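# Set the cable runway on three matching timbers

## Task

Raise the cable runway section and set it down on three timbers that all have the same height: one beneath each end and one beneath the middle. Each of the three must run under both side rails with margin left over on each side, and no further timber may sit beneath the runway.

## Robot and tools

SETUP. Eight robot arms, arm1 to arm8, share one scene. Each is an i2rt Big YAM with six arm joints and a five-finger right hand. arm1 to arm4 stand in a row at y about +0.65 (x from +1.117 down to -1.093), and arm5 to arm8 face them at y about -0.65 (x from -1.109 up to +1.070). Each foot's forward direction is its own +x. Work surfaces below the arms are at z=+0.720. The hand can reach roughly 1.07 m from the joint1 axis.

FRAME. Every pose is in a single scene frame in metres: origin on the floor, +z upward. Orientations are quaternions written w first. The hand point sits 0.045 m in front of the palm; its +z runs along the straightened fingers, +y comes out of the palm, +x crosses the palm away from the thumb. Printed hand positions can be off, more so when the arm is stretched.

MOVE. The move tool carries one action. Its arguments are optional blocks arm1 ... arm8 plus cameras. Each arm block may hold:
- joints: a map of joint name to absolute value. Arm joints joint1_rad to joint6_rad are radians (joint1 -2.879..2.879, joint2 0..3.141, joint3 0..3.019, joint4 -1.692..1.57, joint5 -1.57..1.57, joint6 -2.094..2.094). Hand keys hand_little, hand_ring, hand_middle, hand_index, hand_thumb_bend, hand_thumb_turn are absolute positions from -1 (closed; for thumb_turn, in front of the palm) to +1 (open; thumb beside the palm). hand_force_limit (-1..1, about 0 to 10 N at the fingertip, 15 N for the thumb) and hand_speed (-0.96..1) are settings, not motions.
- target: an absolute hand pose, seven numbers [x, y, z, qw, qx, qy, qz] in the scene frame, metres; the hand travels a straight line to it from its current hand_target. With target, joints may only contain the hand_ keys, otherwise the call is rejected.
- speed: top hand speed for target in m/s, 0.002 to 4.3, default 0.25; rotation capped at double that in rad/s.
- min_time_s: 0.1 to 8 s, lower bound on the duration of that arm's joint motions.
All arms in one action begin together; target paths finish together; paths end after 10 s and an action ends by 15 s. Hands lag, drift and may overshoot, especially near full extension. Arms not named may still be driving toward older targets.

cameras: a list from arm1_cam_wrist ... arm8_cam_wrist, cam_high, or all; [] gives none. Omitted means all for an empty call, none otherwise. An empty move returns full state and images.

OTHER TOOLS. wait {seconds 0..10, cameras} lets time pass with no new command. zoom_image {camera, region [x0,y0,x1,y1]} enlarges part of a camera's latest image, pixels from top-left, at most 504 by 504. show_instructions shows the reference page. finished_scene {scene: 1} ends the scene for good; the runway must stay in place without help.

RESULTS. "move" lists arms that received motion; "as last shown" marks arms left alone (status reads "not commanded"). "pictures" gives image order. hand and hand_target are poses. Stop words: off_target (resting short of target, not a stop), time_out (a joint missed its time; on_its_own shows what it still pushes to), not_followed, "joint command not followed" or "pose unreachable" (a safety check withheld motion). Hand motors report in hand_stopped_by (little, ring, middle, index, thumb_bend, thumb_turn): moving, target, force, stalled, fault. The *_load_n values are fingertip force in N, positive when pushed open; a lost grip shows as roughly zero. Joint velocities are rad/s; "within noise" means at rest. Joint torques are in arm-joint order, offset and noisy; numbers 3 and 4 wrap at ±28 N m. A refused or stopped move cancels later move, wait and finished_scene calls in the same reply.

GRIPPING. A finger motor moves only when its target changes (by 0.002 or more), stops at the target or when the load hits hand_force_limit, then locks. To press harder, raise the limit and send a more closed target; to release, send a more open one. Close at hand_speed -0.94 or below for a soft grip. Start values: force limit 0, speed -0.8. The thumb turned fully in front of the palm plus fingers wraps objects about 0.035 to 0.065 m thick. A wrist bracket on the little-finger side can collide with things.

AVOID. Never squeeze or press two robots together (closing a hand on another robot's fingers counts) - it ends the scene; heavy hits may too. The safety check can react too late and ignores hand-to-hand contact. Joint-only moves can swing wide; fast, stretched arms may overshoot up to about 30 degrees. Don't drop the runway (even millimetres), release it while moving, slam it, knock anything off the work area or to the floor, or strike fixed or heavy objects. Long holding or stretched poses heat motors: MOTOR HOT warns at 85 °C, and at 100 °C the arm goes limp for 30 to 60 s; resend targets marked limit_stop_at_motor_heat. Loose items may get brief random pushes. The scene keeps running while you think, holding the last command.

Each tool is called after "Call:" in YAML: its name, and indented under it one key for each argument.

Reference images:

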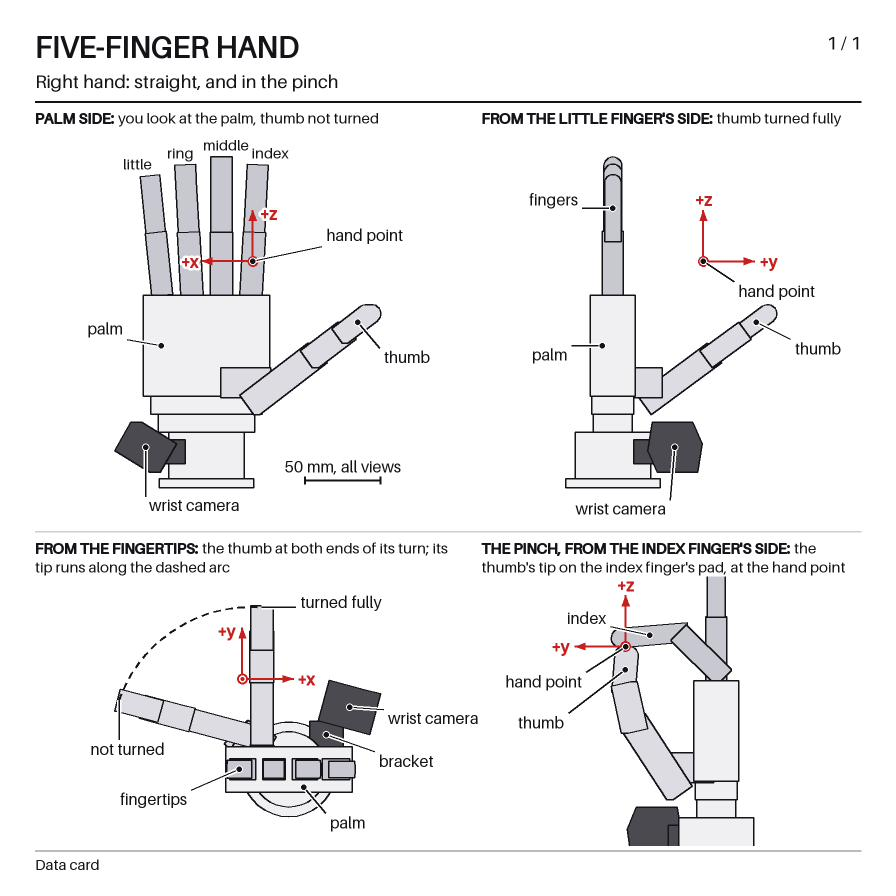

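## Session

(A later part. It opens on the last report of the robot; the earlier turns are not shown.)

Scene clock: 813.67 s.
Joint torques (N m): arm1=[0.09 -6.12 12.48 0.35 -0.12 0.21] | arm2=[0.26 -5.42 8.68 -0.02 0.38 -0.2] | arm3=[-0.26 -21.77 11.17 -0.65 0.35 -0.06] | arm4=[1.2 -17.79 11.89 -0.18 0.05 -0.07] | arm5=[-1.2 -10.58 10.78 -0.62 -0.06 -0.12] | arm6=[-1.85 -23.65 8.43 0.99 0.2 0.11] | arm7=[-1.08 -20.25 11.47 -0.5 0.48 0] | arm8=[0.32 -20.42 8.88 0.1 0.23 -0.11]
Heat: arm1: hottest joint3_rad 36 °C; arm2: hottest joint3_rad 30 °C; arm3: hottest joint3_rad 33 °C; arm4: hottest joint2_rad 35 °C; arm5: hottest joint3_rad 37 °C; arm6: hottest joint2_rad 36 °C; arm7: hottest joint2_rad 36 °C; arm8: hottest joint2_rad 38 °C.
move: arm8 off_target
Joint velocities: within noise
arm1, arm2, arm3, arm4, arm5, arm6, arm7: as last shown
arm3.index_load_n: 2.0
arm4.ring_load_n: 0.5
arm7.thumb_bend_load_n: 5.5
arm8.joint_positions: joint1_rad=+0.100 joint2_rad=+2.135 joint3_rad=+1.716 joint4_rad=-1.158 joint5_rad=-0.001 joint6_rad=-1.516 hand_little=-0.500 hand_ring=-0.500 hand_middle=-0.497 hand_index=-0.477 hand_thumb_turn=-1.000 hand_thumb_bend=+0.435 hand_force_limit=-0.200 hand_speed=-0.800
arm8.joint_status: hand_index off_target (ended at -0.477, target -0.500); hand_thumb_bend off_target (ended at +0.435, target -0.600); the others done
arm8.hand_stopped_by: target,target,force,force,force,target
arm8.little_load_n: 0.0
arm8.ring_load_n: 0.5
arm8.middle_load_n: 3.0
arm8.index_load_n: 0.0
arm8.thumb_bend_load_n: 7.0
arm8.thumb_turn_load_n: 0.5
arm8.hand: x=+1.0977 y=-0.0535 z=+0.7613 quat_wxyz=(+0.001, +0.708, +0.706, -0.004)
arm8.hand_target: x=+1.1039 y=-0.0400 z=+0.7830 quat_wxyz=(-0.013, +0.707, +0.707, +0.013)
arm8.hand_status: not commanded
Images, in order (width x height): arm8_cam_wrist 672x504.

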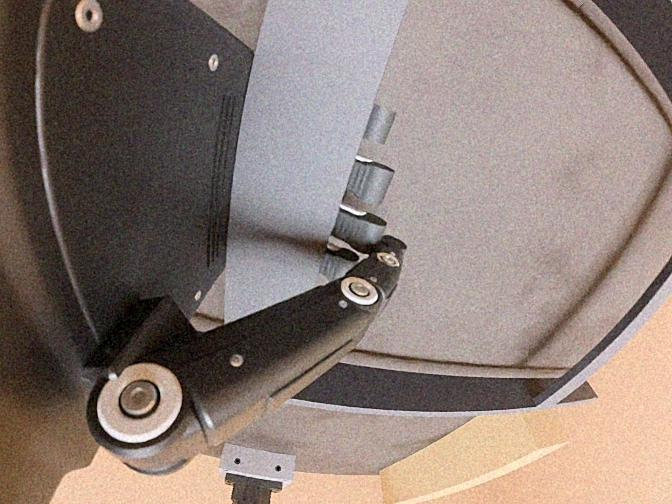

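Call:
move:
  arm8: {"target": [1.104, -0.025, 0.86, -0.0247, 0.7067, 0.7067, 0.0247], "speed": 0.05}
  arm7: {"target": [0.486, -0.030, 0.86, -0.0247, 0.7067, 0.7067, 0.0247], "speed": 0.05}
  arm6: {"target": [-0.128, -0.034, 0.86, -0.0247, 0.7067, 0.7067, 0.0247], "speed": 0.05}
  arm3: {"target": [-0.493, 0.034, 0.86, 0.0247, 0.7067, -0.7067, 0.0247], "speed": 0.05}
  arm4: {"target": [-1.068, 0.03, 0.86, 0.0247, 0.7067, -0.7067, 0.0247], "speed": 0.05}

Call:
move:
  arm8: {"target": [1.104, -0.015, 0.92, -0.0247, 0.7067, 0.7067, 0.0247], "speed": 0.05}
  arm7: {"target": [0.486, -0.025, 0.92, -0.0247, 0.7067, 0.7067, 0.0247], "speed": 0.05}
  arm6: {"target": [-0.128, -0.034, 0.92, -0.0247, 0.7067, 0.7067, 0.0247], "speed": 0.05}
  arm3: {"target": [-0.493, 0.03, 0.92, 0.0247, 0.7067, -0.7067, 0.0247], "speed": 0.05}
  arm4: {"target": [-1.068, 0.02, 0.92, 0.0247, 0.7067, -0.7067, 0.0247], "speed": 0.05}
  cameras: ["arm1_cam_wrist", "arm5_cam_wrist", "cam_high"]

Scene clock: 830.17 s.
Joint torques (N m): arm1=[-0.26 -5.66 12.59 0.44 -0.11 0.2] | arm2=[-0.09 -5.83 8.76 -0.12 0.4 -0.18] | arm3=[-0.5 -29.1 14.16 -3.26 0.3 0.1] | arm4=[2.02 -22.89 16.69 -2.63 0.63 0.11] | arm5=[-1.2 -10.58 10.78 -0.62 -0.06 -0.12] | arm6=[-1.79 -27.46 15.21 -2.89 0.38 0.17] | arm7=[-1.03 -25.99 16.17 -2.29 0.82 0.17] | arm8=[0.5 -25.99 13.57 -1.06 0.54 -0.05]
Heat: arm1: hottest joint3_rad 36 °C; arm2: hottest joint3_rad 30 °C; arm3: hottest joint3_rad 34 °C; arm4: hottest joint2_rad 35 °C; arm5: hottest joint3_rad 37 °C; arm6: hottest joint2_rad 36 °C; arm7: hottest joint2_rad 36 °C; arm8: hottest joint2_rad 39 °C.
move: arm3 off_target; arm4 off_target; arm6 off_target; arm7 off_target; arm8 off_target
Joint velocities: within noise
arm1, arm2, arm5: as last shown
arm3.joint_positions: joint1_rad=+0.091 joint2_rad=+2.137 joint3_rad=+1.719 joint4_rad=-1.178 joint5_rad=-0.001 joint6_rad=-1.544 hand_little=-0.500 hand_ring=-0.500 hand_middle=-0.500 hand_index=-0.499 hand_thumb_turn=-1.000 hand_thumb_bend=+0.425 hand_force_limit=-0.200 hand_speed=-0.800
arm3.joint_status: not commanded
arm3.hand_stopped_by: target,target,target,target,force,target
arm3.little_load_n: 0.0
arm3.ring_load_n: 0.5
arm3.middle_load_n: 1.5
arm3.index_load_n: 4.5
arm3.thumb_bend_load_n: 6.0
arm3.thumb_turn_load_n: 0.0
arm3.hand: x=-0.4847 y=+0.0515 z=+0.7651 quat_wxyz=(-0.010, +0.714, -0.700, -0.008)
arm3.hand_target: x=-0.4934 y=+0.0377 z=+0.8547 quat_wxyz=(+0.027, +0.707, -0.706, +0.025)
arm3.hand_status: off_target (0.097 m and 5.5 deg from the pose sent, 0.099 m and 3.8 deg at the start)
arm4.joint_positions: joint1_rad=+0.177 joint2_rad=+2.112 joint3_rad=+1.725 joint4_rad=-1.222 joint5_rad=+0.010 joint6_rad=-1.441 hand_little=-0.500 hand_ring=-0.500 hand_middle=-0.500 hand_index=-0.499 hand_thumb_turn=-1.000 hand_thumb_bend=+0.416 hand_force_limit=-0.200 hand_speed=-0.800
arm4.joint_status: not commanded
arm4.hand_stopped_by: target,target,target,target,force,target
arm4.little_load_n: 0.0
arm4.ring_load_n: 0.0
arm4.middle_load_n: 2.5
arm4.index_load_n: 6.5
arm4.thumb_bend_load_n: 6.5
arm4.thumb_turn_load_n: 0.0
arm4.hand: x=-1.0696 y=+0.0627 z=+0.7711 quat_wxyz=(-0.016, +0.711, -0.703, -0.017)
arm4.hand_target: x=-1.0691 y=+0.0365 z=+0.8573 quat_wxyz=(+0.026, +0.707, -0.707, +0.026)
arm4.hand_status: off_target (0.095 m and 6.7 deg from the pose sent, 0.095 m and 3.4 deg at the start)
arm6.joint_positions: joint1_rad=-0.274 joint2_rad=+2.197 joint3_rad=+1.956 joint4_rad=-1.338 joint5_rad=-0.037 joint6_rad=-1.919 hand_little=-0.500 hand_ring=-0.500 hand_middle=-0.499 hand_index=-0.500 hand_thumb_turn=-1.000 hand_thumb_bend=+0.423 hand_force_limit=-0.400 hand_speed=-0.800
arm6.joint_status: not commanded
arm6.hand_stopped_by: target,target,target,target,force,target
arm6.little_load_n: 0.0
arm6.ring_load_n: 0.0
arm6.middle_load_n: 5.5
arm6.index_load_n: 3.5
arm6.thumb_bend_load_n: 4.5
arm6.thumb_turn_load_n: 0.0
arm6.hand: x=-0.1352 y=-0.0462 z=+0.7702 quat_wxyz=(-0.010, +0.696, +0.718, -0.016)
arm6.hand_target: x=-0.1283 y=-0.0358 z=+0.8566 quat_wxyz=(-0.027, +0.704, +0.710, +0.030)
arm6.hand_status: off_target (0.091 m and 5.3 deg from the pose sent, 0.095 m and 3.7 deg at the start)
arm7.joint_positions: joint1_rad=-0.159 joint2_rad=+2.116 joint3_rad=+1.757 joint4_rad=-1.271 joint5_rad=-0.024 joint6_rad=-1.731 hand_little=-0.500 hand_ring=-0.500 hand_middle=-0.499 hand_index=-0.499 hand_thumb_turn=-1.000 hand_thumb_bend=+0.422 hand_force_limit=-0.200 hand_speed=-0.800
arm7.joint_status: not commanded
arm7.hand_stopped_by: target,target,target,target,force,target
arm7.little_load_n: 0.0
arm7.ring_load_n: 1.0
arm7.middle_load_n: 5.5
arm7.index_load_n: 8.5
arm7.thumb_bend_load_n: 5.5
arm7.thumb_turn_load_n: 0.0
arm7.hand: x=+0.4728 y=-0.0601 z=+0.7636 quat_wxyz=(+0.008, +0.700, +0.714, -0.032)
arm7.hand_target: x=+0.4849 y=-0.0374 z=+0.8553 quat_wxyz=(-0.025, +0.707, +0.707, +0.026)
arm7.hand_status: off_target (0.102 m and 7.6 deg from the pose sent, 0.104 m and 4.4 deg at the start; pose on its path clipped on 16 of 62 steps)
arm8.joint_positions: joint1_rad=+0.100 joint2_rad=+2.136 joint3_rad=+1.724 joint4_rad=-1.242 joint5_rad=-0.006 joint6_rad=-1.512 hand_little=-0.500 hand_ring=-0.500 hand_middle=-0.497 hand_index=-0.477 hand_thumb_turn=-1.000 hand_thumb_bend=+0.435 hand_force_limit=-0.200 hand_speed=-0.800
arm8.joint_status: not commanded
arm8.hand_stopped_by: target,target,force,force,force,target
arm8.little_load_n: 0.0
arm8.ring_load_n: 0.0
arm8.middle_load_n: 2.5
arm8.index_load_n: 6.5
arm8.thumb_bend_load_n: 7.0
arm8.thumb_turn_load_n: 0.0
arm8.hand: x=+1.0977 y=-0.0734 z=+0.7666 quat_wxyz=(+0.029, +0.709, +0.704, -0.032)
arm8.hand_target: x=+1.1035 y=-0.0350 z=+0.8543 quat_wxyz=(-0.027, +0.710, +0.703, +0.027)
arm8.hand_status: off_target (0.105 m and 8.9 deg from the pose sent, 0.103 m and 4.4 deg at the start; pose on its path clipped on 17 of 62 steps)
pictures: none

Scene clock: 832.03 s.
Joint torques (N m): arm1=[0.15 -5.77 12.57 0.43 -0.1 0.23] | arm2=[0.38 -5.3 8.81 -0.09 0.4 -0.21] | arm3=[-0.09 -29.98 13.45 -3.49 0.25 0.11] | arm4=[1.61 -24.29 15.87 -2.69 0.65 0.11] | arm5=[-1.14 -10.52 10.78 -0.61 -0.06 -0.12] | arm6=[-1.67 -28.57 14.78 -3.63 0.4 0.31] | arm7=[-0.56 -27.52 13.74 -2.04 0.79 0.23] | arm8=[0.79 -27.99 11.28 -1.03 0.54 -0.11]
Heat: arm1: hottest joint3_rad 36 °C; arm2: hottest joint3_rad 30 °C; arm3: hottest joint3_rad 34 °C; arm4: hottest joint2_rad 35 °C; arm5: hottest joint3_rad 37 °C; arm6: hottest joint2_rad 36 °C; arm7: hottest joint2_rad 36 °C; arm8: hottest joint2_rad 39 °C.
move: arm3 off_target; arm4 off_target; arm6 off_target; arm7 off_target; arm8 off_target
Joint velocities: within noise
arm1.joint_positions: joint1_rad=+0.855 joint2_rad=+1.271 joint3_rad=+1.694 joint4_rad=-1.680 joint5_rad=+0.024 joint6_rad=-0.792 hand_little=+1.000 hand_ring=+1.000 hand_middle=+1.000 hand_index=+1.000 hand_thumb_turn=+1.000 hand_thumb_bend=+1.000 hand_force_limit=+0.000 hand_speed=-0.800
arm1.joint_status: not commanded
arm1.hand_stopped_by: target,target,target,target,target,target
arm1.little_load_n: -0.5
arm1.ring_load_n: 0.0
arm1.middle_load_n: 0.0
arm1.index_load_n: 0.0
arm1.thumb_bend_load_n: 0.0
arm1.thumb_turn_load_n: 0.0
arm1.hand: x=+1.3511 y=+0.4019 z=+1.1284 quat_wxyz=(+0.011, +0.710, -0.687, +0.154)
arm1.hand_target: x=+1.3486 y=+0.4016 z=+1.1492 quat_wxyz=(+0.009, +0.698, -0.694, +0.176)
arm1.hand_status: not commanded
arm2.joint_positions: joint1_rad=-0.531 joint2_rad=+1.173 joint3_rad=+1.420 joint4_rad=-1.676 joint5_rad=+0.080 joint6_rad=-1.993 hand_little=+1.000 hand_ring=+1.000 hand_middle=+1.000 hand_index=+1.000 hand_thumb_turn=+1.000 hand_thumb_bend=+1.000 hand_force_limit=+0.000 hand_speed=-0.800
arm2.joint_status: not commanded
arm2.hand_stopped_by: target,target,target,target,target,target
arm2.little_load_n: 0.0
arm2.ring_load_n: 0.0
arm2.middle_load_n: 0.0
arm2.index_load_n: 0.0
arm2.thumb_bend_load_n: -0.5
arm2.thumb_turn_load_n: 0.0
arm2.hand: x=+0.0993 y=+0.4026 z=+1.1456 quat_wxyz=(+0.085, +0.654, -0.752, -0.017)
arm2.hand_target: x=+0.1018 y=+0.4002 z=+1.1498 quat_wxyz=(+0.085, +0.661, -0.745, -0.020)
arm2.hand_status: not commanded
arm3.joint_positions: joint1_rad=+0.091 joint2_rad=+2.137 joint3_rad=+1.719 joint4_rad=-1.178 joint5_rad=-0.001 joint6_rad=-1.544 hand_little=-0.500 hand_ring=-0.500 hand_middle=-0.500 hand_index=-0.499 hand_thumb_turn=-1.000 hand_thumb_bend=+0.425 hand_force_limit=-0.200 hand_speed=-0.800
arm3.joint_status: not commanded
arm3.hand_stopped_by: target,target,target,target,force,target
arm3.little_load_n: 0.0
arm3.ring_load_n: 0.5
arm3.middle_load_n: 1.5
arm3.index_load_n: 4.0
arm3.thumb_bend_load_n: 6.0
arm3.thumb_turn_load_n: 0.0
arm3.hand: x=-0.4847 y=+0.0514 z=+0.7653 quat_wxyz=(-0.010, +0.714, -0.700, -0.008)
arm3.hand_target: x=-0.4904 y=+0.0414 z=+0.8577 quat_wxyz=(+0.025, +0.707, -0.707, +0.025)
arm3.hand_status: off_target (0.156 m and 5.5 deg from the pose sent, 0.157 m and 5.5 deg at the start; pose on its path clipped on 50 of 56 steps)
arm4.joint_positions: joint1_rad=+0.177 joint2_rad=+2.112 joint3_rad=+1.725 joint4_rad=-1.222 joint5_rad=+0.009 joint6_rad=-1.441 hand_little=-0.500 hand_ring=-0.500 hand_middle=-0.500 hand_index=-0.499 hand_thumb_turn=-1.000 hand_thumb_bend=+0.416 hand_force_limit=-0.200 hand_speed=-0.800
arm4.joint_status: not commanded
arm4.hand_stopped_by: target,target,target,target,force,target
arm4.little_load_n: 0.0
arm4.ring_load_n: 0.0
arm4.middle_load_n: 2.5
arm4.index_load_n: 6.5
arm4.thumb_bend_load_n: 6.5
arm4.thumb_turn_load_n: 0.0
arm4.hand: x=-1.0693 y=+0.0627 z=+0.7710 quat_wxyz=(-0.016, +0.711, -0.703, -0.017)
arm4.hand_target: x=-1.0693 y=+0.0413 z=+0.8630 quat_wxyz=(+0.025, +0.707, -0.707, +0.026)
arm4.hand_status: off_target (0.155 m and 6.7 deg from the pose sent, 0.155 m and 6.7 deg at the start; pose on its path clipped on 50 of 56 steps)
arm5.joint_positions: joint1_rad=+0.729 joint2_rad=+1.260 joint3_rad=+1.472 joint4_rad=-1.697 joint5_rad=+0.017 joint6_rad=-0.803 hand_little=+1.000 hand_ring=+1.000 hand_middle=+1.000 hand_index=+1.000 hand_thumb_turn=+1.000 hand_thumb_bend=+1.000 hand_force_limit=+0.000 hand_speed=-0.800
arm5.joint_status: not commanded
arm5.hand_stopped_by: target,target,target,target,target,target
arm5.little_load_n: 0.0
arm5.ring_load_n: 0.0
arm5.middle_load_n: 0.0
arm5.index_load_n: 0.0
arm5.thumb_bend_load_n: 0.0
arm5.thumb_turn_load_n: 0.0
arm5.hand: x=-1.2998 y=-0.4083 z=+1.1270 quat_wxyz=(-0.044, +0.707, +0.705, +0.007)
arm5.hand_target: x=-1.2987 y=-0.4023 z=+1.1494 quat_wxyz=(-0.069, +0.708, +0.703, +0.007)
arm5.hand_status: not commanded
arm6.joint_positions: joint1_rad=-0.274 joint2_rad=+2.197 joint3_rad=+1.956 joint4_rad=-1.340 joint5_rad=-0.037 joint6_rad=-1.923 hand_little=-0.500 hand_ring=-0.500 hand_middle=-0.499 hand_index=-0.500 hand_thumb_turn=-1.000 hand_thumb_bend=+0.423 hand_force_limit=-0.400 hand_speed=-0.800
arm6.joint_status: not commanded
arm6.hand_stopped_by: target,target,target,target,force,target
arm6.little_load_n: 0.0
arm6.ring_load_n: 0.0
arm6.middle_load_n: 6.0
arm6.index_load_n: 3.5
arm6.thumb_bend_load_n: 4.5
arm6.thumb_turn_load_n: 0.0
arm6.hand: x=-0.1349 y=-0.0464 z=+0.7703 quat_wxyz=(-0.010, +0.694, +0.719, -0.017)
arm6.hand_target: x=-0.1310 y=-0.0417 z=+0.8645 quat_wxyz=(-0.026, +0.706, +0.707, +0.027)
arm6.hand_status: off_target (0.150 m and 5.4 deg from the pose sent, 0.150 m and 5.3 deg at the start; pose on its path clipped on 48 of 56 steps)
arm7.joint_positions: joint1_rad=-0.159 joint2_rad=+2.116 joint3_rad=+1.757 joint4_rad=-1.271 joint5_rad=-0.024 joint6_rad=-1.731 hand_little=-0.500 hand_ring=-0.500 hand_middle=-0.499 hand_index=-0.499 hand_thumb_turn=-1.000 hand_thumb_bend=+0.422 hand_force_limit=-0.200 hand_speed=-0.800
arm7.joint_status: not commanded
arm7.hand_stopped_by: target,target,target,target,force,target
arm7.little_load_n: 0.0
arm7.ring_load_n: 1.0
arm7.middle_load_n: 5.5
arm7.index_load_n: 8.0
arm7.thumb_bend_load_n: 5.0
arm7.thumb_turn_load_n: 0.0
arm7.hand: x=+0.4728 y=-0.0601 z=+0.7636 quat_wxyz=(+0.008, +0.700, +0.714, -0.032)
arm7.hand_target: x=+0.4804 y=-0.0437 z=+0.8564 quat_wxyz=(-0.025, +0.707, +0.707, +0.025)
arm7.hand_status: off_target (0.161 m and 7.6 deg from the pose sent, 0.161 m and 7.6 deg at the start; pose on its path clipped on 53 of 56 steps)
arm8.joint_positions: joint1_rad=+0.100 joint2_rad=+2.136 joint3_rad=+1.724 joint4_rad=-1.242 joint5_rad=-0.006 joint6_rad=-1.512 hand_little=-0.500 hand_ring=-0.500 hand_middle=-0.497 hand_index=-0.477 hand_thumb_turn=-1.000 hand_thumb_bend=+0.435 hand_force_limit=-0.200 hand_speed=-0.800
arm8.joint_status: not commanded
arm8.hand_stopped_by: target,target,force,force,force,target
arm8.little_load_n: 0.0
arm8.ring_load_n: 0.0
arm8.middle_load_n: 2.5
arm8.index_load_n: 6.5
arm8.thumb_bend_load_n: 7.0
arm8.thumb_turn_load_n: 0.0
arm8.hand: x=+1.0977 y=-0.0734 z=+0.7666 quat_wxyz=(+0.029, +0.709, +0.704, -0.032)
arm8.hand_target: x=+1.1018 y=-0.0447 z=+0.8572 quat_wxyz=(-0.025, +0.707, +0.706, +0.025)
arm8.hand_status: off_target (0.164 m and 8.9 deg from the pose sent, 0.164 m and 8.9 deg at the start; pose on its path clipped on 54 of 56 steps)
Images, in order (width x height): arm1_cam_wrist 672x504, arm5_cam_wrist 672x504, cam_high 672x504.

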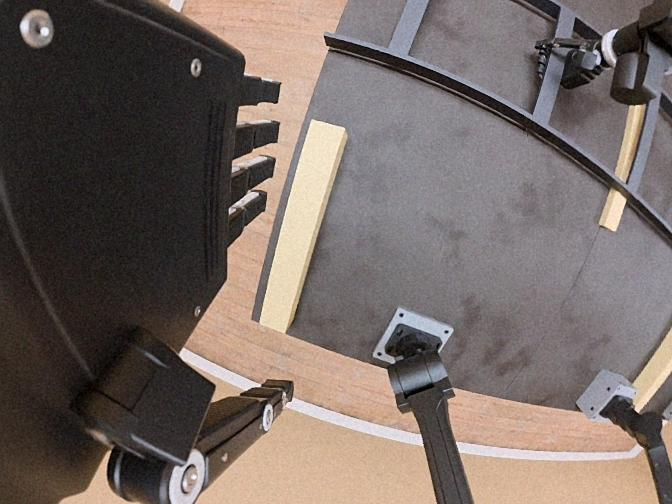

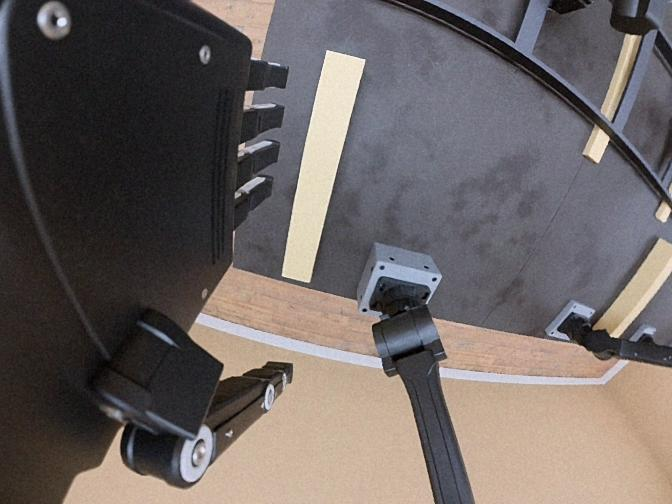

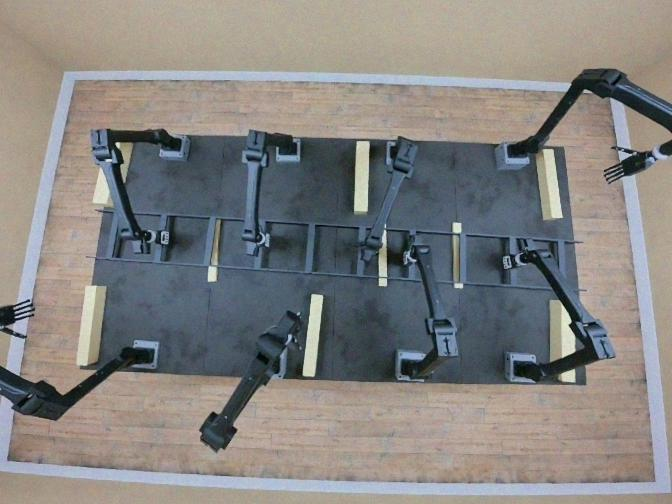

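Call:
move:
  arm8: {"target": [1.104, 0.0, 0.89, -0.0616, 0.7044, 0.7044, 0.0616], "speed": 0.8}
  arm7: {"target": [0.486, -0.015, 0.89, -0.0616, 0.7044, 0.7044, 0.0616], "speed": 0.8}
  arm6: {"target": [-0.128, -0.03, 0.89, -0.0616, 0.7044, 0.7044, 0.0616], "speed": 0.8}
  arm3: {"target": [-0.493, 0.025, 0.89, 0.0616, 0.7044, -0.7044, 0.0616], "speed": 0.8}
  arm4: {"target": [-1.068, 0.01, 0.89, 0.0616, 0.7044, -0.7044, 0.0616], "speed": 0.8}
  cameras: ["arm1_cam_wrist", "cam_high"]

Scene clock: 861.60 s.
Joint torques (N m): arm1=[-0.03 -5.71 12.51 0.38 -0.1 0.2] | arm2=[-0.03 -5.89 8.83 -0.03 0.37 -0.17] | arm3=[-0.03 -31.21 10.51 -0.87 0.64 0.13] | arm4=[1.67 -25.23 13.01 1.09 1.17 0.11] | arm5=[-1.2 -10.58 10.78 -0.61 -0.06 -0.12] | arm6=[-1.85 -30.74 10.4 -0.38 0.11 0.27] | arm7=[-0.73 -28.04 11.82 0.18 0.52 0.19] | arm8=[0.67 -27.22 10.86 1.22 0.74 -0.11]
Heat: arm1: hottest joint3_rad 37 °C; arm2: hottest joint3_rad 30 °C; arm3: hottest joint3_rad 35 °C; arm4: hottest joint2_rad 37 °C; arm5: hottest joint3_rad 37 °C; arm6: hottest joint2_rad 38 °C; arm7: hottest joint2_rad 37 °C; arm8: hottest joint2_rad 39 °C.
move: arm3 off_target; arm4 off_target; arm6 off_target; arm7 off_target; arm8 off_target
Joint velocities: within noise
arm1, arm2, arm5: as last shown
arm1.little_load_n: 0.0
arm2.thumb_bend_load_n: 0.0
arm3.joint_positions: joint1_rad=+0.091 joint2_rad=+2.102 joint3_rad=+1.666 joint4_rad=-1.106 joint5_rad=-0.007 joint6_rad=-1.545 hand_little=-0.500 hand_ring=-0.499 hand_middle=-0.500 hand_index=-0.499 hand_thumb_turn=-1.000 hand_thumb_bend=+0.425 hand_force_limit=-0.200 hand_speed=-0.800
arm3.joint_status: not commanded
arm3.hand_stopped_by: target,target,target,target,force,target
arm3.little_load_n: 1.5
arm3.ring_load_n: 6.0
arm3.middle_load_n: 2.5
arm3.index_load_n: 1.0
arm3.thumb_bend_load_n: 6.0
arm3.thumb_turn_load_n: 0.0
arm3.hand: x=-0.4835 y=+0.0500 z=+0.7656 quat_wxyz=(+0.006, +0.714, -0.700, +0.014)
arm3.hand_target: x=-0.4910 y=+0.0345 z=+0.8578 quat_wxyz=(+0.061, +0.704, -0.705, +0.062)
arm3.hand_status: off_target (0.127 m and 8.5 deg from the pose sent, 0.128 m and 11.4 deg at the start; pose on its path clipped on 30 of 34 steps)
arm4.joint_positions: joint1_rad=+0.177 joint2_rad=+2.091 joint3_rad=+1.691 joint4_rad=-1.176 joint5_rad=+0.012 joint6_rad=-1.441 hand_little=-0.500 hand_ring=-0.500 hand_middle=-0.500 hand_index=-0.499 hand_thumb_turn=-1.000 hand_thumb_bend=+0.416 hand_force_limit=-0.200 hand_speed=-0.800
arm4.joint_status: not commanded
arm4.hand_stopped_by: target,target,target,target,force,target
arm4.little_load_n: 0.0
arm4.ring_load_n: 1.0
arm4.middle_load_n: 2.5
arm4.index_load_n: 4.5
arm4.thumb_bend_load_n: 6.5
arm4.thumb_turn_load_n: 0.0
arm4.hand: x=-1.0697 y=+0.0618 z=+0.7701 quat_wxyz=(-0.005, +0.711, -0.703, -0.005)
arm4.hand_target: x=-1.0694 y=+0.0293 z=+0.8606 quat_wxyz=(+0.061, +0.704, -0.705, +0.061)
arm4.hand_status: off_target (0.131 m and 10.8 deg from the pose sent, 0.130 m and 12.7 deg at the start; pose on its path clipped on 30 of 34 steps)
arm5.thumb_turn_load_n: 0.5
arm6.joint_positions: joint1_rad=-0.282 joint2_rad=+2.167 joint3_rad=+1.905 joint4_rad=-1.277 joint5_rad=-0.066 joint6_rad=-1.923 hand_little=-0.500 hand_ring=-0.500 hand_middle=-0.499 hand_index=-0.500 hand_thumb_turn=-1.000 hand_thumb_bend=+0.423 hand_force_limit=-0.400 hand_speed=-0.800
arm6.joint_status: not commanded
arm6.hand_stopped_by: target,target,target,target,force,target
arm6.little_load_n: 0.0
arm6.ring_load_n: 3.5
arm6.middle_load_n: 5.5
arm6.index_load_n: 0.5
arm6.thumb_bend_load_n: 4.5
arm6.thumb_turn_load_n: 0.0
arm6.hand: x=-0.1353 y=-0.0452 z=+0.7691 quat_wxyz=(-0.032, +0.696, +0.717, -0.004)
arm6.hand_target: x=-0.1303 y=-0.0367 z=+0.8634 quat_wxyz=(-0.062, +0.704, +0.705, +0.060)
arm6.hand_status: off_target (0.122 m and 8.4 deg from the pose sent, 0.121 m and 11.0 deg at the start; pose on its path clipped on 30 of 34 steps)
arm7.joint_positions: joint1_rad=-0.160 joint2_rad=+2.085 joint3_rad=+1.704 joint4_rad=-1.199 joint5_rad=-0.033 joint6_rad=-1.731 hand_little=-0.500 hand_ring=-0.500 hand_middle=-0.499 hand_index=-0.499 hand_thumb_turn=-1.000 hand_thumb_bend=+0.422 hand_force_limit=-0.200 hand_speed=-0.800
arm7.joint_status: not commanded
arm7.hand_stopped_by: target,target,target,target,force,target
arm7.little_load_n: 0.5
arm7.ring_load_n: 3.5
arm7.middle_load_n: 5.0
arm7.index_load_n: 5.0
arm7.thumb_bend_load_n: 5.0
arm7.thumb_turn_load_n: 0.0
arm7.hand: x=+0.4724 y=-0.0586 z=+0.7619 quat_wxyz=(-0.011, +0.701, +0.713, -0.014)
arm7.hand_target: x=+0.4812 y=-0.0335 z=+0.8540 quat_wxyz=(-0.061, +0.704, +0.705, +0.060)
arm7.hand_status: off_target (0.136 m and 10.5 deg from the pose sent, 0.135 m and 13.4 deg at the start; pose on its path clipped on 30 of 34 steps)
arm8.joint_positions: joint1_rad=+0.100 joint2_rad=+2.100 joint3_rad=+1.667 joint4_rad=-1.168 joint5_rad=-0.006 joint6_rad=-1.512 hand_little=-0.500 hand_ring=-0.500 hand_middle=-0.497 hand_index=-0.477 hand_thumb_turn=-1.000 hand_thumb_bend=+0.435 hand_force_limit=-0.200 hand_speed=-0.800
arm8.joint_status: not commanded
arm8.hand_stopped_by: target,target,force,force,force,target
arm8.little_load_n: 0.5
arm8.ring_load_n: 0.0
arm8.middle_load_n: 3.0
arm8.index_load_n: 3.5
arm8.thumb_bend_load_n: 7.0
arm8.thumb_turn_load_n: 0.0
arm8.hand: x=+1.0976 y=-0.0732 z=+0.7655 quat_wxyz=(+0.009, +0.710, +0.704, -0.014)
arm8.hand_target: x=+1.1023 y=-0.0318 z=+0.8527 quat_wxyz=(-0.058, +0.705, +0.704, +0.059)
arm8.hand_status: off_target (0.145 m and 11.9 deg from the pose sent, 0.144 m and 14.9 deg at the start; pose on its path clipped on 31 of 34 steps)
Images, in order (width x height): arm1_cam_wrist 672x504, cam_high 672x504.

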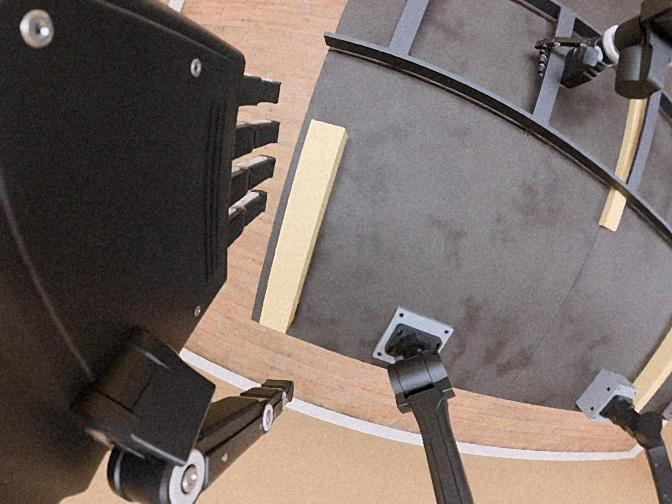

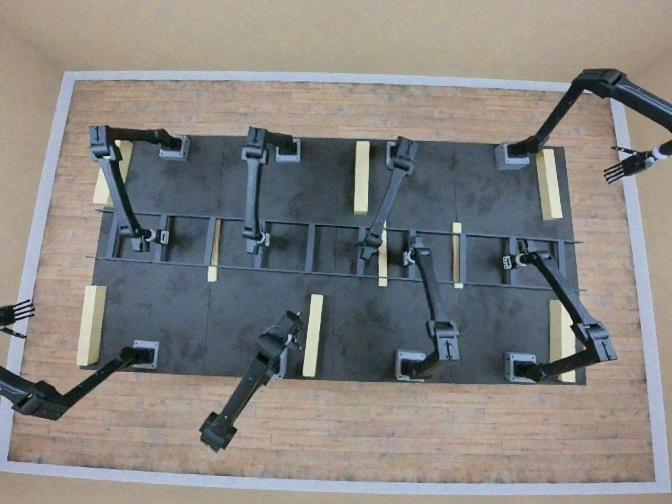

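Call:
move:
  arm8: {"joints": {"joint2_rad": 2.16, "joint3_rad": 2.17, "joint4_rad": -1.45}, "min_time_s": 4}
  arm7: {"joints": {"joint2_rad": 2.075, "joint3_rad": 2.10, "joint4_rad": -1.468}, "min_time_s": 4}
  arm6: {"joints": {"joint2_rad": 2.157, "joint3_rad": 2.277, "joint4_rad": -1.57}, "min_time_s": 4}
  arm3: {"joints": {"joint2_rad": 2.10, "joint3_rad": 2.07, "joint4_rad": -1.425}, "min_time_s": 4}
  arm4: {"joints": {"joint2_rad": 2.12, "joint3_rad": 2.13, "joint4_rad": -1.45}, "min_time_s": 4}
  cameras: ["arm1_cam_wrist", "cam_high"]

Scene clock: 924.47 s.
Joint torques (N m): arm1=[-0.09 -5.89 12.52 0.44 -0.11 0.21] | arm2=[0.15 -5.42 8.83 -0.03 0.38 -0.19] | arm3=[0.32 -31.97 18.61 -2.29 0.65 0.21] | arm4=[2.37 -26.58 18.41 -2.02 0.92 0.12] | arm5=[-1.2 -10.52 10.78 -0.62 -0.06 -0.12] | arm6=[-1.44 -30.27 17.84 -1.05 0.37 0.29] | arm7=[-0.62 -30.15 18.19 -1.76 0.95 0.2] | arm8=[0.79 -30.27 15.16 -1.54 0.71 0.21]
Heat: arm1: hottest joint3_rad 37 °C; arm2: hottest joint3_rad 30 °C; arm3: hottest joint2_rad 34 °C; arm4: hottest joint2_rad 39 °C; arm5: hottest joint3_rad 37 °C; arm6: hottest joint2_rad 44 °C; arm7: hottest joint2_rad 41 °C; arm8: hottest joint2_rad 43 °C.
move: arm3 time_out; arm4 time_out; arm6 time_out; arm7 time_out; arm8 time_out
Joint velocities: within noise
arm1, arm2, arm5: as last shown
arm1.thumb_bend_load_n: -0.5
arm2.ring_load_n: -0.5
arm3.joint_positions: joint1_rad=+0.091 joint2_rad=+2.232 joint3_rad=+1.918 joint4_rad=-1.374 joint5_rad=-0.007 joint6_rad=-1.553 hand_little=-0.500 hand_ring=-0.500 hand_middle=-0.500 hand_index=-0.499 hand_thumb_turn=-1.000 hand_thumb_bend=+0.425 hand_force_limit=-0.200 hand_speed=-0.800
arm3.joint_status: joint3_rad time_out (moved +0.252 of +0.404); the others done
arm3.hand_stopped_by: target,target,target,target,force,target
arm3.little_load_n: 0.0
arm3.ring_load_n: 0.0
arm3.middle_load_n: 1.0
arm3.index_load_n: 7.5
arm3.thumb_bend_load_n: 6.0
arm3.thumb_turn_load_n: -0.5
arm3.on_its_own: joint3_rad reads +1.918 and still pushes toward +2.030 since a time_out
arm3.hand: x=-0.4832 y=+0.0358 z=+0.7805 quat_wxyz=(-0.044, +0.716, -0.696, -0.039)
arm3.hand_target: x=-0.4900 y=+0.0037 z=+0.9010 quat_wxyz=(+0.029, +0.706, -0.707, +0.027)
arm3.hand_status: not commanded
arm4.joint_positions: joint1_rad=+0.168 joint2_rad=+2.236 joint3_rad=+1.996 joint4_rad=-1.392 joint5_rad=+0.018 joint6_rad=-1.441 hand_little=-0.500 hand_ring=-0.500 hand_middle=-0.499 hand_index=-0.498 hand_thumb_turn=-1.000 hand_thumb_bend=+0.416 hand_force_limit=-0.200 hand_speed=-0.800
arm4.joint_status: joint3_rad time_out (moved +0.305 of +0.439); joint4_rad time_out (moved -0.216 of -0.274); the others done
arm4.hand_stopped_by: target,target,target,target,force,target
arm4.little_load_n: 0.0
arm4.ring_load_n: 0.0
arm4.middle_load_n: 2.0
arm4.index_load_n: 13.0
arm4.thumb_bend_load_n: 7.0
arm4.thumb_turn_load_n: 0.0
arm4.on_its_own: joint3_rad reads +1.996 and still pushes toward +2.109 since a time_out; joint4_rad reads -1.392 and still pushes toward -1.450 since a time_out
arm4.hand: x=-1.0707 y=+0.0173 z=+0.7918 quat_wxyz=(-0.020, +0.708, -0.706, -0.029)
arm4.hand_target: x=-1.0645 y=-0.0085 z=+0.9056 quat_wxyz=(+0.040, +0.706, -0.706, +0.034)
arm4.hand_status: not commanded
arm5.thumb_turn_load_n: 0.0
arm6.joint_positions: joint1_rad=-0.286 joint2_rad=+2.270 joint3_rad=+2.139 joint4_rad=-1.547 joint5_rad=-0.072 joint6_rad=-1.925 hand_little=-0.500 hand_ring=-0.500 hand_middle=-0.499 hand_index=-0.499 hand_thumb_turn=-1.000 hand_thumb_bend=+0.423 hand_force_limit=-0.400 hand_speed=-0.800
arm6.joint_status: joint3_rad time_out (moved +0.233 of +0.372); the others done
arm6.hand_stopped_by: target,target,target,target,force,target
arm6.little_load_n: 0.0
arm6.ring_load_n: 1.0
arm6.middle_load_n: 6.5
arm6.index_load_n: 5.5
arm6.thumb_bend_load_n: 4.0
arm6.thumb_turn_load_n: 0.0
arm6.on_its_own: joint3_rad reads +2.139 and still pushes toward +2.251 since a time_out
arm6.hand: x=-0.1341 y=-0.0469 z=+0.7911 quat_wxyz=(-0.005, +0.698, +0.713, -0.068)
arm6.hand_target: x=-0.1258 y=-0.0221 z=+0.9065 quat_wxyz=(-0.044, +0.707, +0.706, +0.025)
arm6.hand_status: not commanded
arm7.joint_positions: joint1_rad=-0.163 joint2_rad=+2.209 joint3_rad=+1.969 joint4_rad=-1.422 joint5_rad=-0.044 joint6_rad=-1.731 hand_little=-0.500 hand_ring=-0.500 hand_middle=-0.499 hand_index=-0.499 hand_thumb_turn=-1.000 hand_thumb_bend=+0.422 hand_force_limit=-0.200 hand_speed=-0.800
arm7.joint_status: joint3_rad time_out (moved +0.265 of +0.396); the others done
arm7.hand_stopped_by: target,target,target,target,force,target
arm7.little_load_n: 0.0
arm7.ring_load_n: 3.0
arm7.middle_load_n: 7.5
arm7.index_load_n: 8.5
arm7.thumb_bend_load_n: 4.5
arm7.thumb_turn_load_n: 0.0
arm7.on_its_own: joint3_rad reads +1.969 and still pushes toward +2.082 since a time_out
arm7.hand: x=+0.4759 y=-0.0296 z=+0.7828 quat_wxyz=(+0.009, +0.701, +0.711, -0.050)
arm7.hand_target: x=+0.4861 y=-0.0032 z=+0.9082 quat_wxyz=(-0.044, +0.706, +0.706, +0.038)
arm7.hand_status: not commanded
arm8.joint_positions: joint1_rad=+0.100 joint2_rad=+2.284 joint3_rad=+2.031 joint4_rad=-1.402 joint5_rad=-0.006 joint6_rad=-1.550 hand_little=-0.500 hand_ring=-0.500 hand_middle=-0.496 hand_index=-0.477 hand_thumb_turn=-1.000 hand_thumb_bend=+0.435 hand_force_limit=-0.200 hand_speed=-0.800
arm8.joint_status: joint3_rad time_out (moved +0.364 of +0.503); the others done
arm8.hand_stopped_by: target,target,force,force,force,target
arm8.little_load_n: 0.0
arm8.ring_load_n: 1.0
arm8.middle_load_n: 6.0
arm8.index_load_n: 5.0
arm8.thumb_bend_load_n: 6.5
arm8.thumb_turn_load_n: 0.0
arm8.on_its_own: joint3_rad reads +2.031 and still pushes toward +2.143 since a time_out
arm8.hand: x=+1.0963 y=-0.0125 z=+0.7822 quat_wxyz=(+0.028, +0.696, +0.717, -0.032)
arm8.hand_target: x=+1.1002 y=+0.0190 z=+0.9018 quat_wxyz=(-0.038, +0.704, +0.708, +0.040)
arm8.hand_status: not commanded
Images, in order (width x height): arm1_cam_wrist 672x504, cam_high 672x504.

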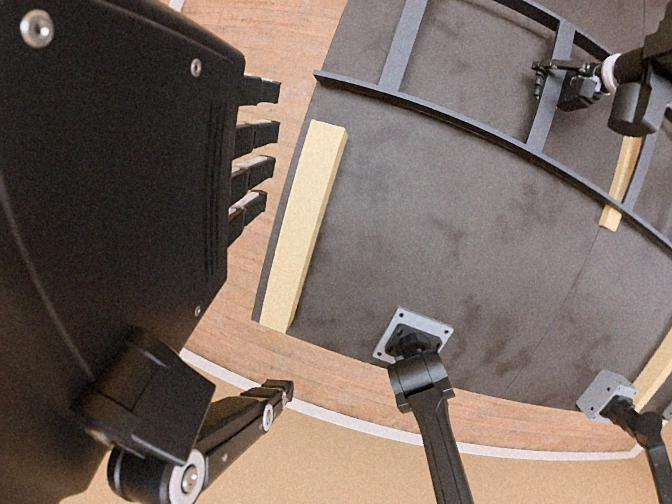

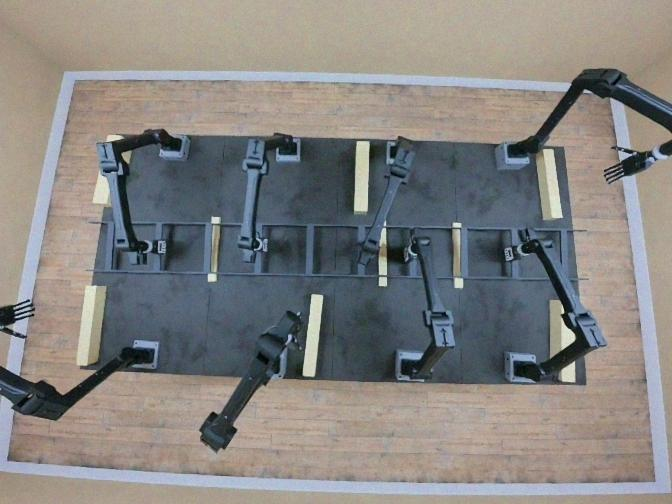

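Call:
move:
  arm8: {"target": [1.100, -0.02, 0.80, -0.0433, 0.7058, 0.7058, 0.0433], "speed": 0.08}
  arm7: {"target": [0.486, -0.030, 0.80, -0.0433, 0.7058, 0.7058, 0.0433], "speed": 0.08}
  arm6: {"target": [-0.128, -0.035, 0.80, -0.0433, 0.7058, 0.7058, 0.0433], "speed": 0.08}
  arm3: {"target": [-0.490, 0.025, 0.80, 0.0433, 0.7058, -0.7058, 0.0433], "speed": 0.08}
  arm4: {"target": [-1.066, 0.02, 0.80, 0.0433, 0.7058, -0.7058, 0.0433], "speed": 0.08}
  cameras: ["arm1_cam_wrist", "cam_high"]

Call:
zoom_image:
  camera: "cam_high"
  region: [60, 190, 360, 390]

Call:
zoom_image:
  camera: "cam_high"
  region: [340, 130, 600, 330]

Scene clock: 953.00 s.
Joint torques (N m): arm1=[-0.03 -5.89 12.55 0.39 -0.11 0.21] | arm2=[0.21 -5.54 8.7 0.06 0.38 -0.19] | arm3=[0.32 -24.47 9.09 0.27 0.46 0.18] | arm4=[2.2 -20.84 9.4 1.01 0.28 0.17] | arm5=[-1.2 -10.58 10.78 -0.62 -0.06 -0.12] | arm6=[-1.08 -24.23 8.7 0.96 0.22 0.2] | arm7=[-0.79 -23.06 8.83 0.18 0.51 0.14] | arm8=[0.85 -24.06 7.24 0.08 0.51 0.25]
Heat: arm1: hottest joint3_rad 37 °C; arm2: hottest joint3_rad 30 °C; arm3: hottest joint3_rad 36 °C; arm4: hottest joint3_rad 43 °C; arm5: hottest joint3_rad 37 °C; arm6: hottest joint2_rad 44 °C; arm7: hottest joint2_rad 43 °C; arm8: hottest joint2_rad 46 °C.
move: arm3 off_target; arm4 off_target; arm6 off_target; arm7 off_target; arm8 off_target
Joint velocities: within noise
arm1, arm2, arm5: as last shown
arm1.thumb_bend_load_n: 0.0
arm1.thumb_turn_load_n: -0.5
arm2.ring_load_n: 0.0
arm2.thumb_bend_load_n: -0.5
arm3.joint_positions: joint1_rad=+0.091 joint2_rad=+2.125 joint3_rad=+1.697 joint4_rad=-1.103 joint5_rad=-0.003 joint6_rad=-1.551 hand_little=-0.500 hand_ring=-0.500 hand_middle=-0.500 hand_index=-0.500 hand_thumb_turn=-1.000 hand_thumb_bend=+0.425 hand_force_limit=-0.200 hand_speed=-0.800
arm3.joint_status: not commanded
arm3.hand_stopped_by: target,target,target,target,force,target
arm3.little_load_n: 1.0
arm3.ring_load_n: 2.0
arm3.middle_load_n: 1.0
arm3.index_load_n: 0.0
arm3.thumb_bend_load_n: 6.0
arm3.thumb_turn_load_n: 0.0
arm3.hand: x=-0.4841 y=+0.0385 z=+0.7629 quat_wxyz=(+0.012, +0.716, -0.698, +0.017)
arm3.hand_target: x=-0.4903 y=+0.0280 z=+0.7997 quat_wxyz=(+0.041, +0.706, -0.706, +0.039)
arm3.hand_status: off_target (0.040 m and 4.9 deg from the pose sent, 0.023 m and 13.8 deg at the start; pose on its path clipped on 16 of 61 steps)
arm4.joint_positions: joint1_rad=+0.167 joint2_rad=+2.124 joint3_rad=+1.748 joint4_rad=-1.122 joint5_rad=+0.027 joint6_rad=-1.443 hand_little=-0.500 hand_ring=-0.500 hand_middle=-0.500 hand_index=-0.500 hand_thumb_turn=-1.000 hand_thumb_bend=+0.416 hand_force_limit=-0.200 hand_speed=-0.800
arm4.joint_status: not commanded
arm4.hand_stopped_by: target,target,target,target,force,target
arm4.little_load_n: 2.0
arm4.ring_load_n: 2.5
arm4.middle_load_n: 1.0
arm4.index_load_n: 0.0
arm4.thumb_bend_load_n: 7.0
arm4.thumb_turn_load_n: 0.0
arm4.hand: x=-1.0743 y=+0.0276 z=+0.7685 quat_wxyz=(+0.024, +0.707, -0.706, +0.021)
arm4.hand_target: x=-1.0663 y=+0.0207 z=+0.7997 quat_wxyz=(+0.043, +0.706, -0.706, +0.043)
arm4.hand_status: off_target (0.033 m and 3.3 deg from the pose sent, 0.010 m and 11.0 deg at the start; pose on its path clipped on 14 of 61 steps)
arm5.thumb_bend_load_n: -0.5
arm6.joint_positions: joint1_rad=-0.286 joint2_rad=+2.161 joint3_rad=+1.882 joint4_rad=-1.240 joint5_rad=-0.050 joint6_rad=-1.915 hand_little=-0.500 hand_ring=-0.500 hand_middle=-0.499 hand_index=-0.500 hand_thumb_turn=-1.000 hand_thumb_bend=+0.423 hand_force_limit=-0.400 hand_speed=-0.800
arm6.joint_status: not commanded
arm6.hand_stopped_by: target,target,target,target,force,target
arm6.little_load_n: 0.0
arm6.ring_load_n: 2.0
arm6.middle_load_n: 5.0
arm6.index_load_n: 0.0
arm6.thumb_bend_load_n: 4.5
arm6.thumb_turn_load_n: 0.0
arm6.hand: x=-0.1292 y=-0.0460 z=+0.7655 quat_wxyz=(-0.030, +0.701, +0.713, +0.009)
arm6.hand_target: x=-0.1289 y=-0.0374 z=+0.7996 quat_wxyz=(-0.042, +0.706, +0.706, +0.040)
arm6.hand_status: off_target (0.036 m and 4.4 deg from the pose sent, 0.016 m and 13.5 deg at the start; pose on its path clipped on 15 of 61 steps)
arm7.joint_positions: joint1_rad=-0.164 joint2_rad=+2.099 joint3_rad=+1.722 joint4_rad=-1.146 joint5_rad=-0.024 joint6_rad=-1.731 hand_little=-0.500 hand_ring=-0.500 hand_middle=-0.499 hand_index=-0.500 hand_thumb_turn=-1.000 hand_thumb_bend=+0.422 hand_force_limit=-0.200 hand_speed=-0.800
arm7.joint_status: not commanded
arm7.hand_stopped_by: target,target,target,target,force,target
arm7.little_load_n: 3.0
arm7.ring_load_n: 2.5
arm7.middle_load_n: 7.0
arm7.index_load_n: 0.5
arm7.thumb_bend_load_n: 5.0
arm7.thumb_turn_load_n: 0.0
arm7.hand: x=+0.4789 y=-0.0391 z=+0.7593 quat_wxyz=(-0.024, +0.701, +0.712, +0.012)
arm7.hand_target: x=+0.4858 y=-0.0311 z=+0.7994 quat_wxyz=(-0.042, +0.706, +0.706, +0.043)
arm7.hand_status: off_target (0.042 m and 4.3 deg from the pose sent, 0.020 m and 12.3 deg at the start; pose on its path clipped on 18 of 61 steps)
arm8.joint_positions: joint1_rad=+0.100 joint2_rad=+2.152 joint3_rad=+1.747 joint4_rad=-1.098 joint5_rad=-0.003 joint6_rad=-1.548 hand_little=-0.500 hand_ring=-0.500 hand_middle=-0.497 hand_index=-0.477 hand_thumb_turn=-1.000 hand_thumb_bend=+0.435 hand_force_limit=-0.200 hand_speed=-0.800
arm8.joint_status: not commanded
arm8.hand_stopped_by: target,target,force,force,force,target
arm8.little_load_n: 5.5
arm8.ring_load_n: 1.0
arm8.middle_load_n: 2.5
arm8.index_load_n: 0.0
arm8.thumb_bend_load_n: 7.0
arm8.thumb_turn_load_n: 0.0
arm8.hand: x=+1.0974 y=-0.0252 z=+0.7597 quat_wxyz=(-0.026, +0.697, +0.717, +0.020)
arm8.hand_target: x=+1.1002 y=-0.0203 z=+0.7989 quat_wxyz=(-0.043, +0.705, +0.706, +0.043)
arm8.hand_status: off_target (0.041 m and 3.6 deg from the pose sent, 0.020 m and 12.1 deg at the start; pose on its path clipped on 16 of 61 steps)
Images, in order (width x height): arm1_cam_wrist 672x504, cam_high 672x504.

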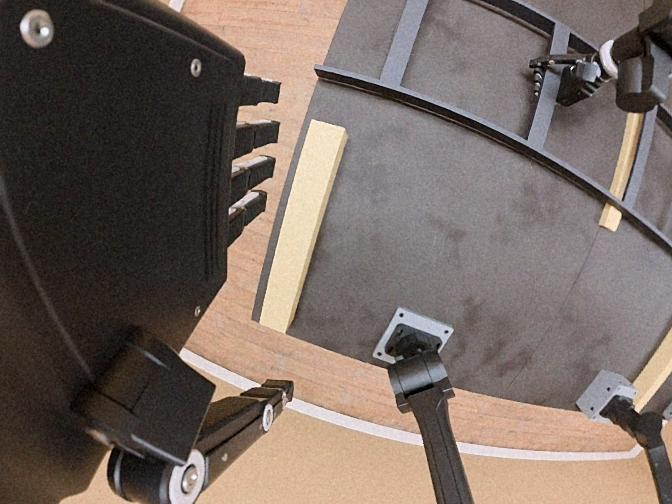

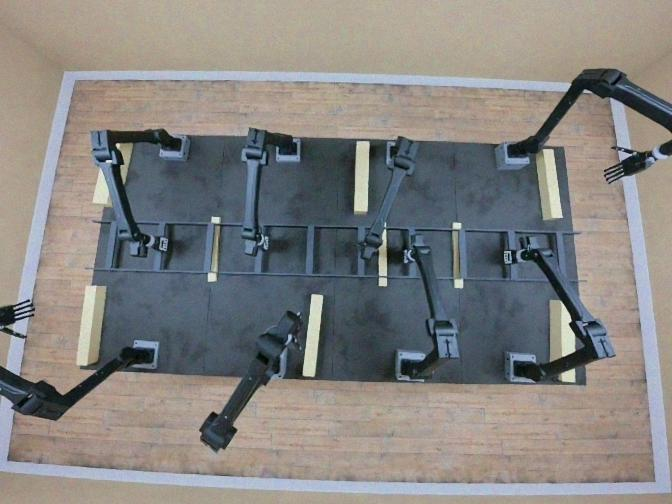

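Scaled by 1.680.

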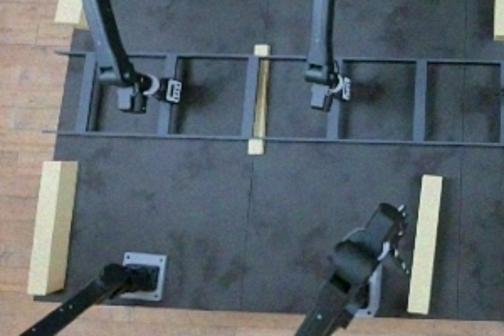

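Scaled by 1.938.

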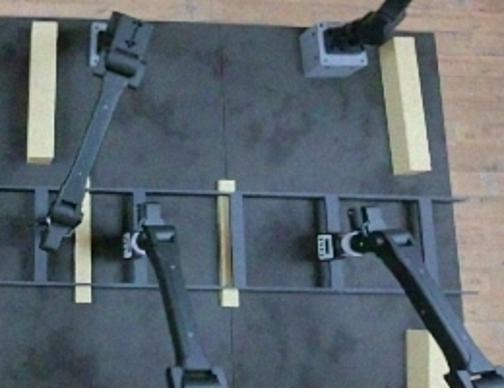

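Call:
move:
  arm1: {"target": [1.4425, 0.535, 0.93, 0, 0.7071, -0.7071, 0]}
  arm2: {"target": [0.25, 0.435, 0.93, 0, 0.7071, 0.7071, 0]}
  cameras: ["arm1_cam_wrist", "arm2_cam_wrist", "cam_high"]

Scene clock: 1183.30 s.
Joint torques (N m): arm1=[1.61 -6.59 7.54 0.98 -0.15 0.25] | arm2=[-2.08 -3.66 7.2 0.64 0 0] | arm3=[0.26 -24.64 9.17 0.34 0.46 0.19] | arm4=[2.67 -20.19 9.21 0.91 0.25 0.17] | arm5=[-1.2 -10.58 10.8 -0.61 -0.06 -0.12] | arm6=[-1.14 -24.18 8.69 0.91 0.22 0.2] | arm7=[-0.85 -23.18 8.84 0.14 0.51 0.13] | arm8=[0.91 -23.94 7.24 0.06 0.52 0.25]
Heat: arm1: hottest joint3_rad 37 °C; arm2: hottest joint3_rad 31 °C; arm3: hottest joint3_rad 32 °C; arm4: hottest joint2_rad 37 °C; arm5: hottest joint3_rad 38 °C; arm6: hottest joint2_rad 37 °C; arm7: hottest joint2_rad 40 °C; arm8: hottest joint2_rad 41 °C.
move: arm1 done; arm2 done
Joint velocities: within noise
arm1.joint_positions: joint1_rad=+1.223 joint2_rad=+1.420 joint3_rad=+1.302 joint4_rad=-1.455 joint5_rad=+0.005 joint6_rad=-0.401 hand_little=+1.000 hand_ring=+1.000 hand_middle=+1.000 hand_index=+1.000 hand_thumb_turn=+1.000 hand_thumb_bend=+1.000 hand_force_limit=+0.000 hand_speed=-0.800
arm1.joint_status: not commanded
arm1.hand_stopped_by: target,target,target,target,target,target
arm1.little_load_n: 0.0
arm1.ring_load_n: 0.0
arm1.middle_load_n: 0.0
arm1.index_load_n: 0.0
arm1.thumb_bend_load_n: 0.0
arm1.thumb_turn_load_n: 0.0
arm1.hand: x=+1.4369 y=+0.5311 z=+0.9358 quat_wxyz=(+0.003, +0.711, -0.703, -0.002)
arm1.hand_target: x=+1.4417 y=+0.5346 z=+0.9305 quat_wxyz=(+0.001, +0.708, -0.706, -0.001)
arm1.hand_status: done (0.009 m and 0.8 deg from the pose sent, 0.256 m and 17.9 deg at the start)
arm2.joint_positions: joint1_rad=-0.683 joint2_rad=+1.006 joint3_rad=+0.764 joint4_rad=-1.351 joint5_rad=+0.007 joint6_rad=+0.837 hand_little=+1.000 hand_ring=+1.000 hand_middle=+1.000 hand_index=+1.000 hand_thumb_turn=+1.000 hand_thumb_bend=+1.000 hand_force_limit=+0.000 hand_speed=-0.800
arm2.joint_status: not commanded
arm2.hand_stopped_by: target,target,target,target,target,target
arm2.little_load_n: 0.0
arm2.ring_load_n: 0.0
arm2.middle_load_n: 0.0
arm2.index_load_n: 0.0
arm2.thumb_bend_load_n: 0.0
arm2.thumb_turn_load_n: 0.0
arm2.hand: x=+0.2510 y=+0.4358 z=+0.9320 quat_wxyz=(+0.005, -0.698, -0.716, -0.005)
arm2.hand_target: x=+0.2490 y=+0.4358 z=+0.9303 quat_wxyz=(+0.004, -0.705, -0.709, +0.000)
arm2.hand_status: done (0.002 m and 1.7 deg from the pose sent, 0.265 m and 172.0 deg at the start)
arm3, arm4, arm5, arm6, arm7, arm8: as last shown
arm3.thumb_turn_load_n: -0.5
arm4.middle_load_n: 1.5
arm4.hand: x=-1.0743 y=+0.0278 z=+0.7684 quat_wxyz=(+0.024, +0.707, -0.706, +0.021)
arm4.hand_target: x=-1.0663 y=+0.0208 z=+0.7996 quat_wxyz=(+0.043, +0.706, -0.706, +0.043)
arm5.thumb_bend_load_n: 0.0
arm6.ring_load_n: 2.5
arm7.middle_load_n: 6.5
arm7.index_load_n: 0.0
arm7.hand: x=+0.4789 y=-0.0392 z=+0.7594 quat_wxyz=(-0.024, +0.701, +0.712, +0.012)
arm7.hand_target: x=+0.4858 y=-0.0313 z=+0.7995 quat_wxyz=(-0.042, +0.706, +0.706, +0.043)
arm8.joint_positions: joint1_rad=+0.100 joint2_rad=+2.152 joint3_rad=+1.746 joint4_rad=-1.098 joint5_rad=-0.003 joint6_rad=-1.548 hand_little=-0.500 hand_ring=-0.500 hand_middle=-0.497 hand_index=-0.477 hand_thumb_turn=-1.000 hand_thumb_bend=+0.435 hand_force_limit=-0.200 hand_speed=-0.800
arm8.thumb_bend_load_n: 6.5
arm8.hand: x=+1.0974 y=-0.0253 z=+0.7596 quat_wxyz=(-0.026, +0.697, +0.717, +0.020)
arm8.hand_target: x=+1.1002 y=-0.0204 z=+0.7988 quat_wxyz=(-0.043, +0.705, +0.706, +0.043)
Images, in order (width x height): arm1_cam_wrist 672x504, arm2_cam_wrist 672x504, cam_high 672x504.

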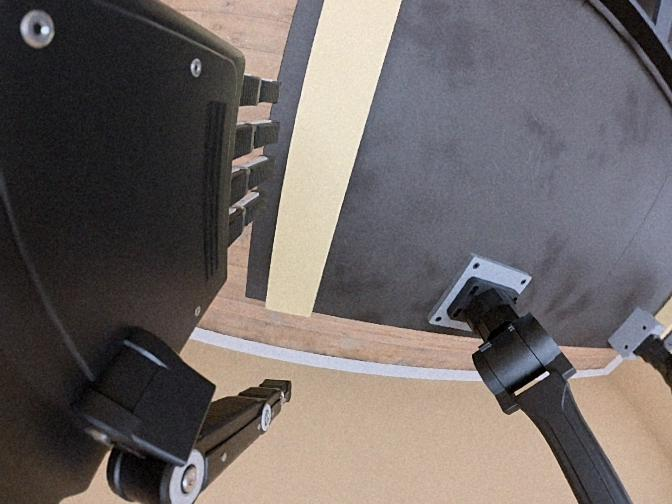

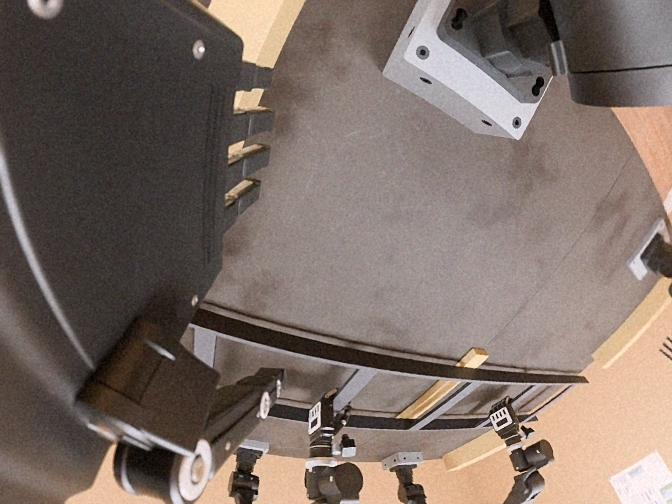

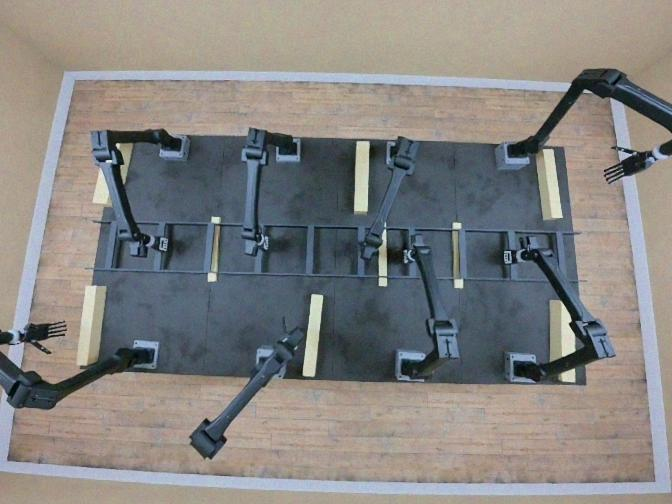

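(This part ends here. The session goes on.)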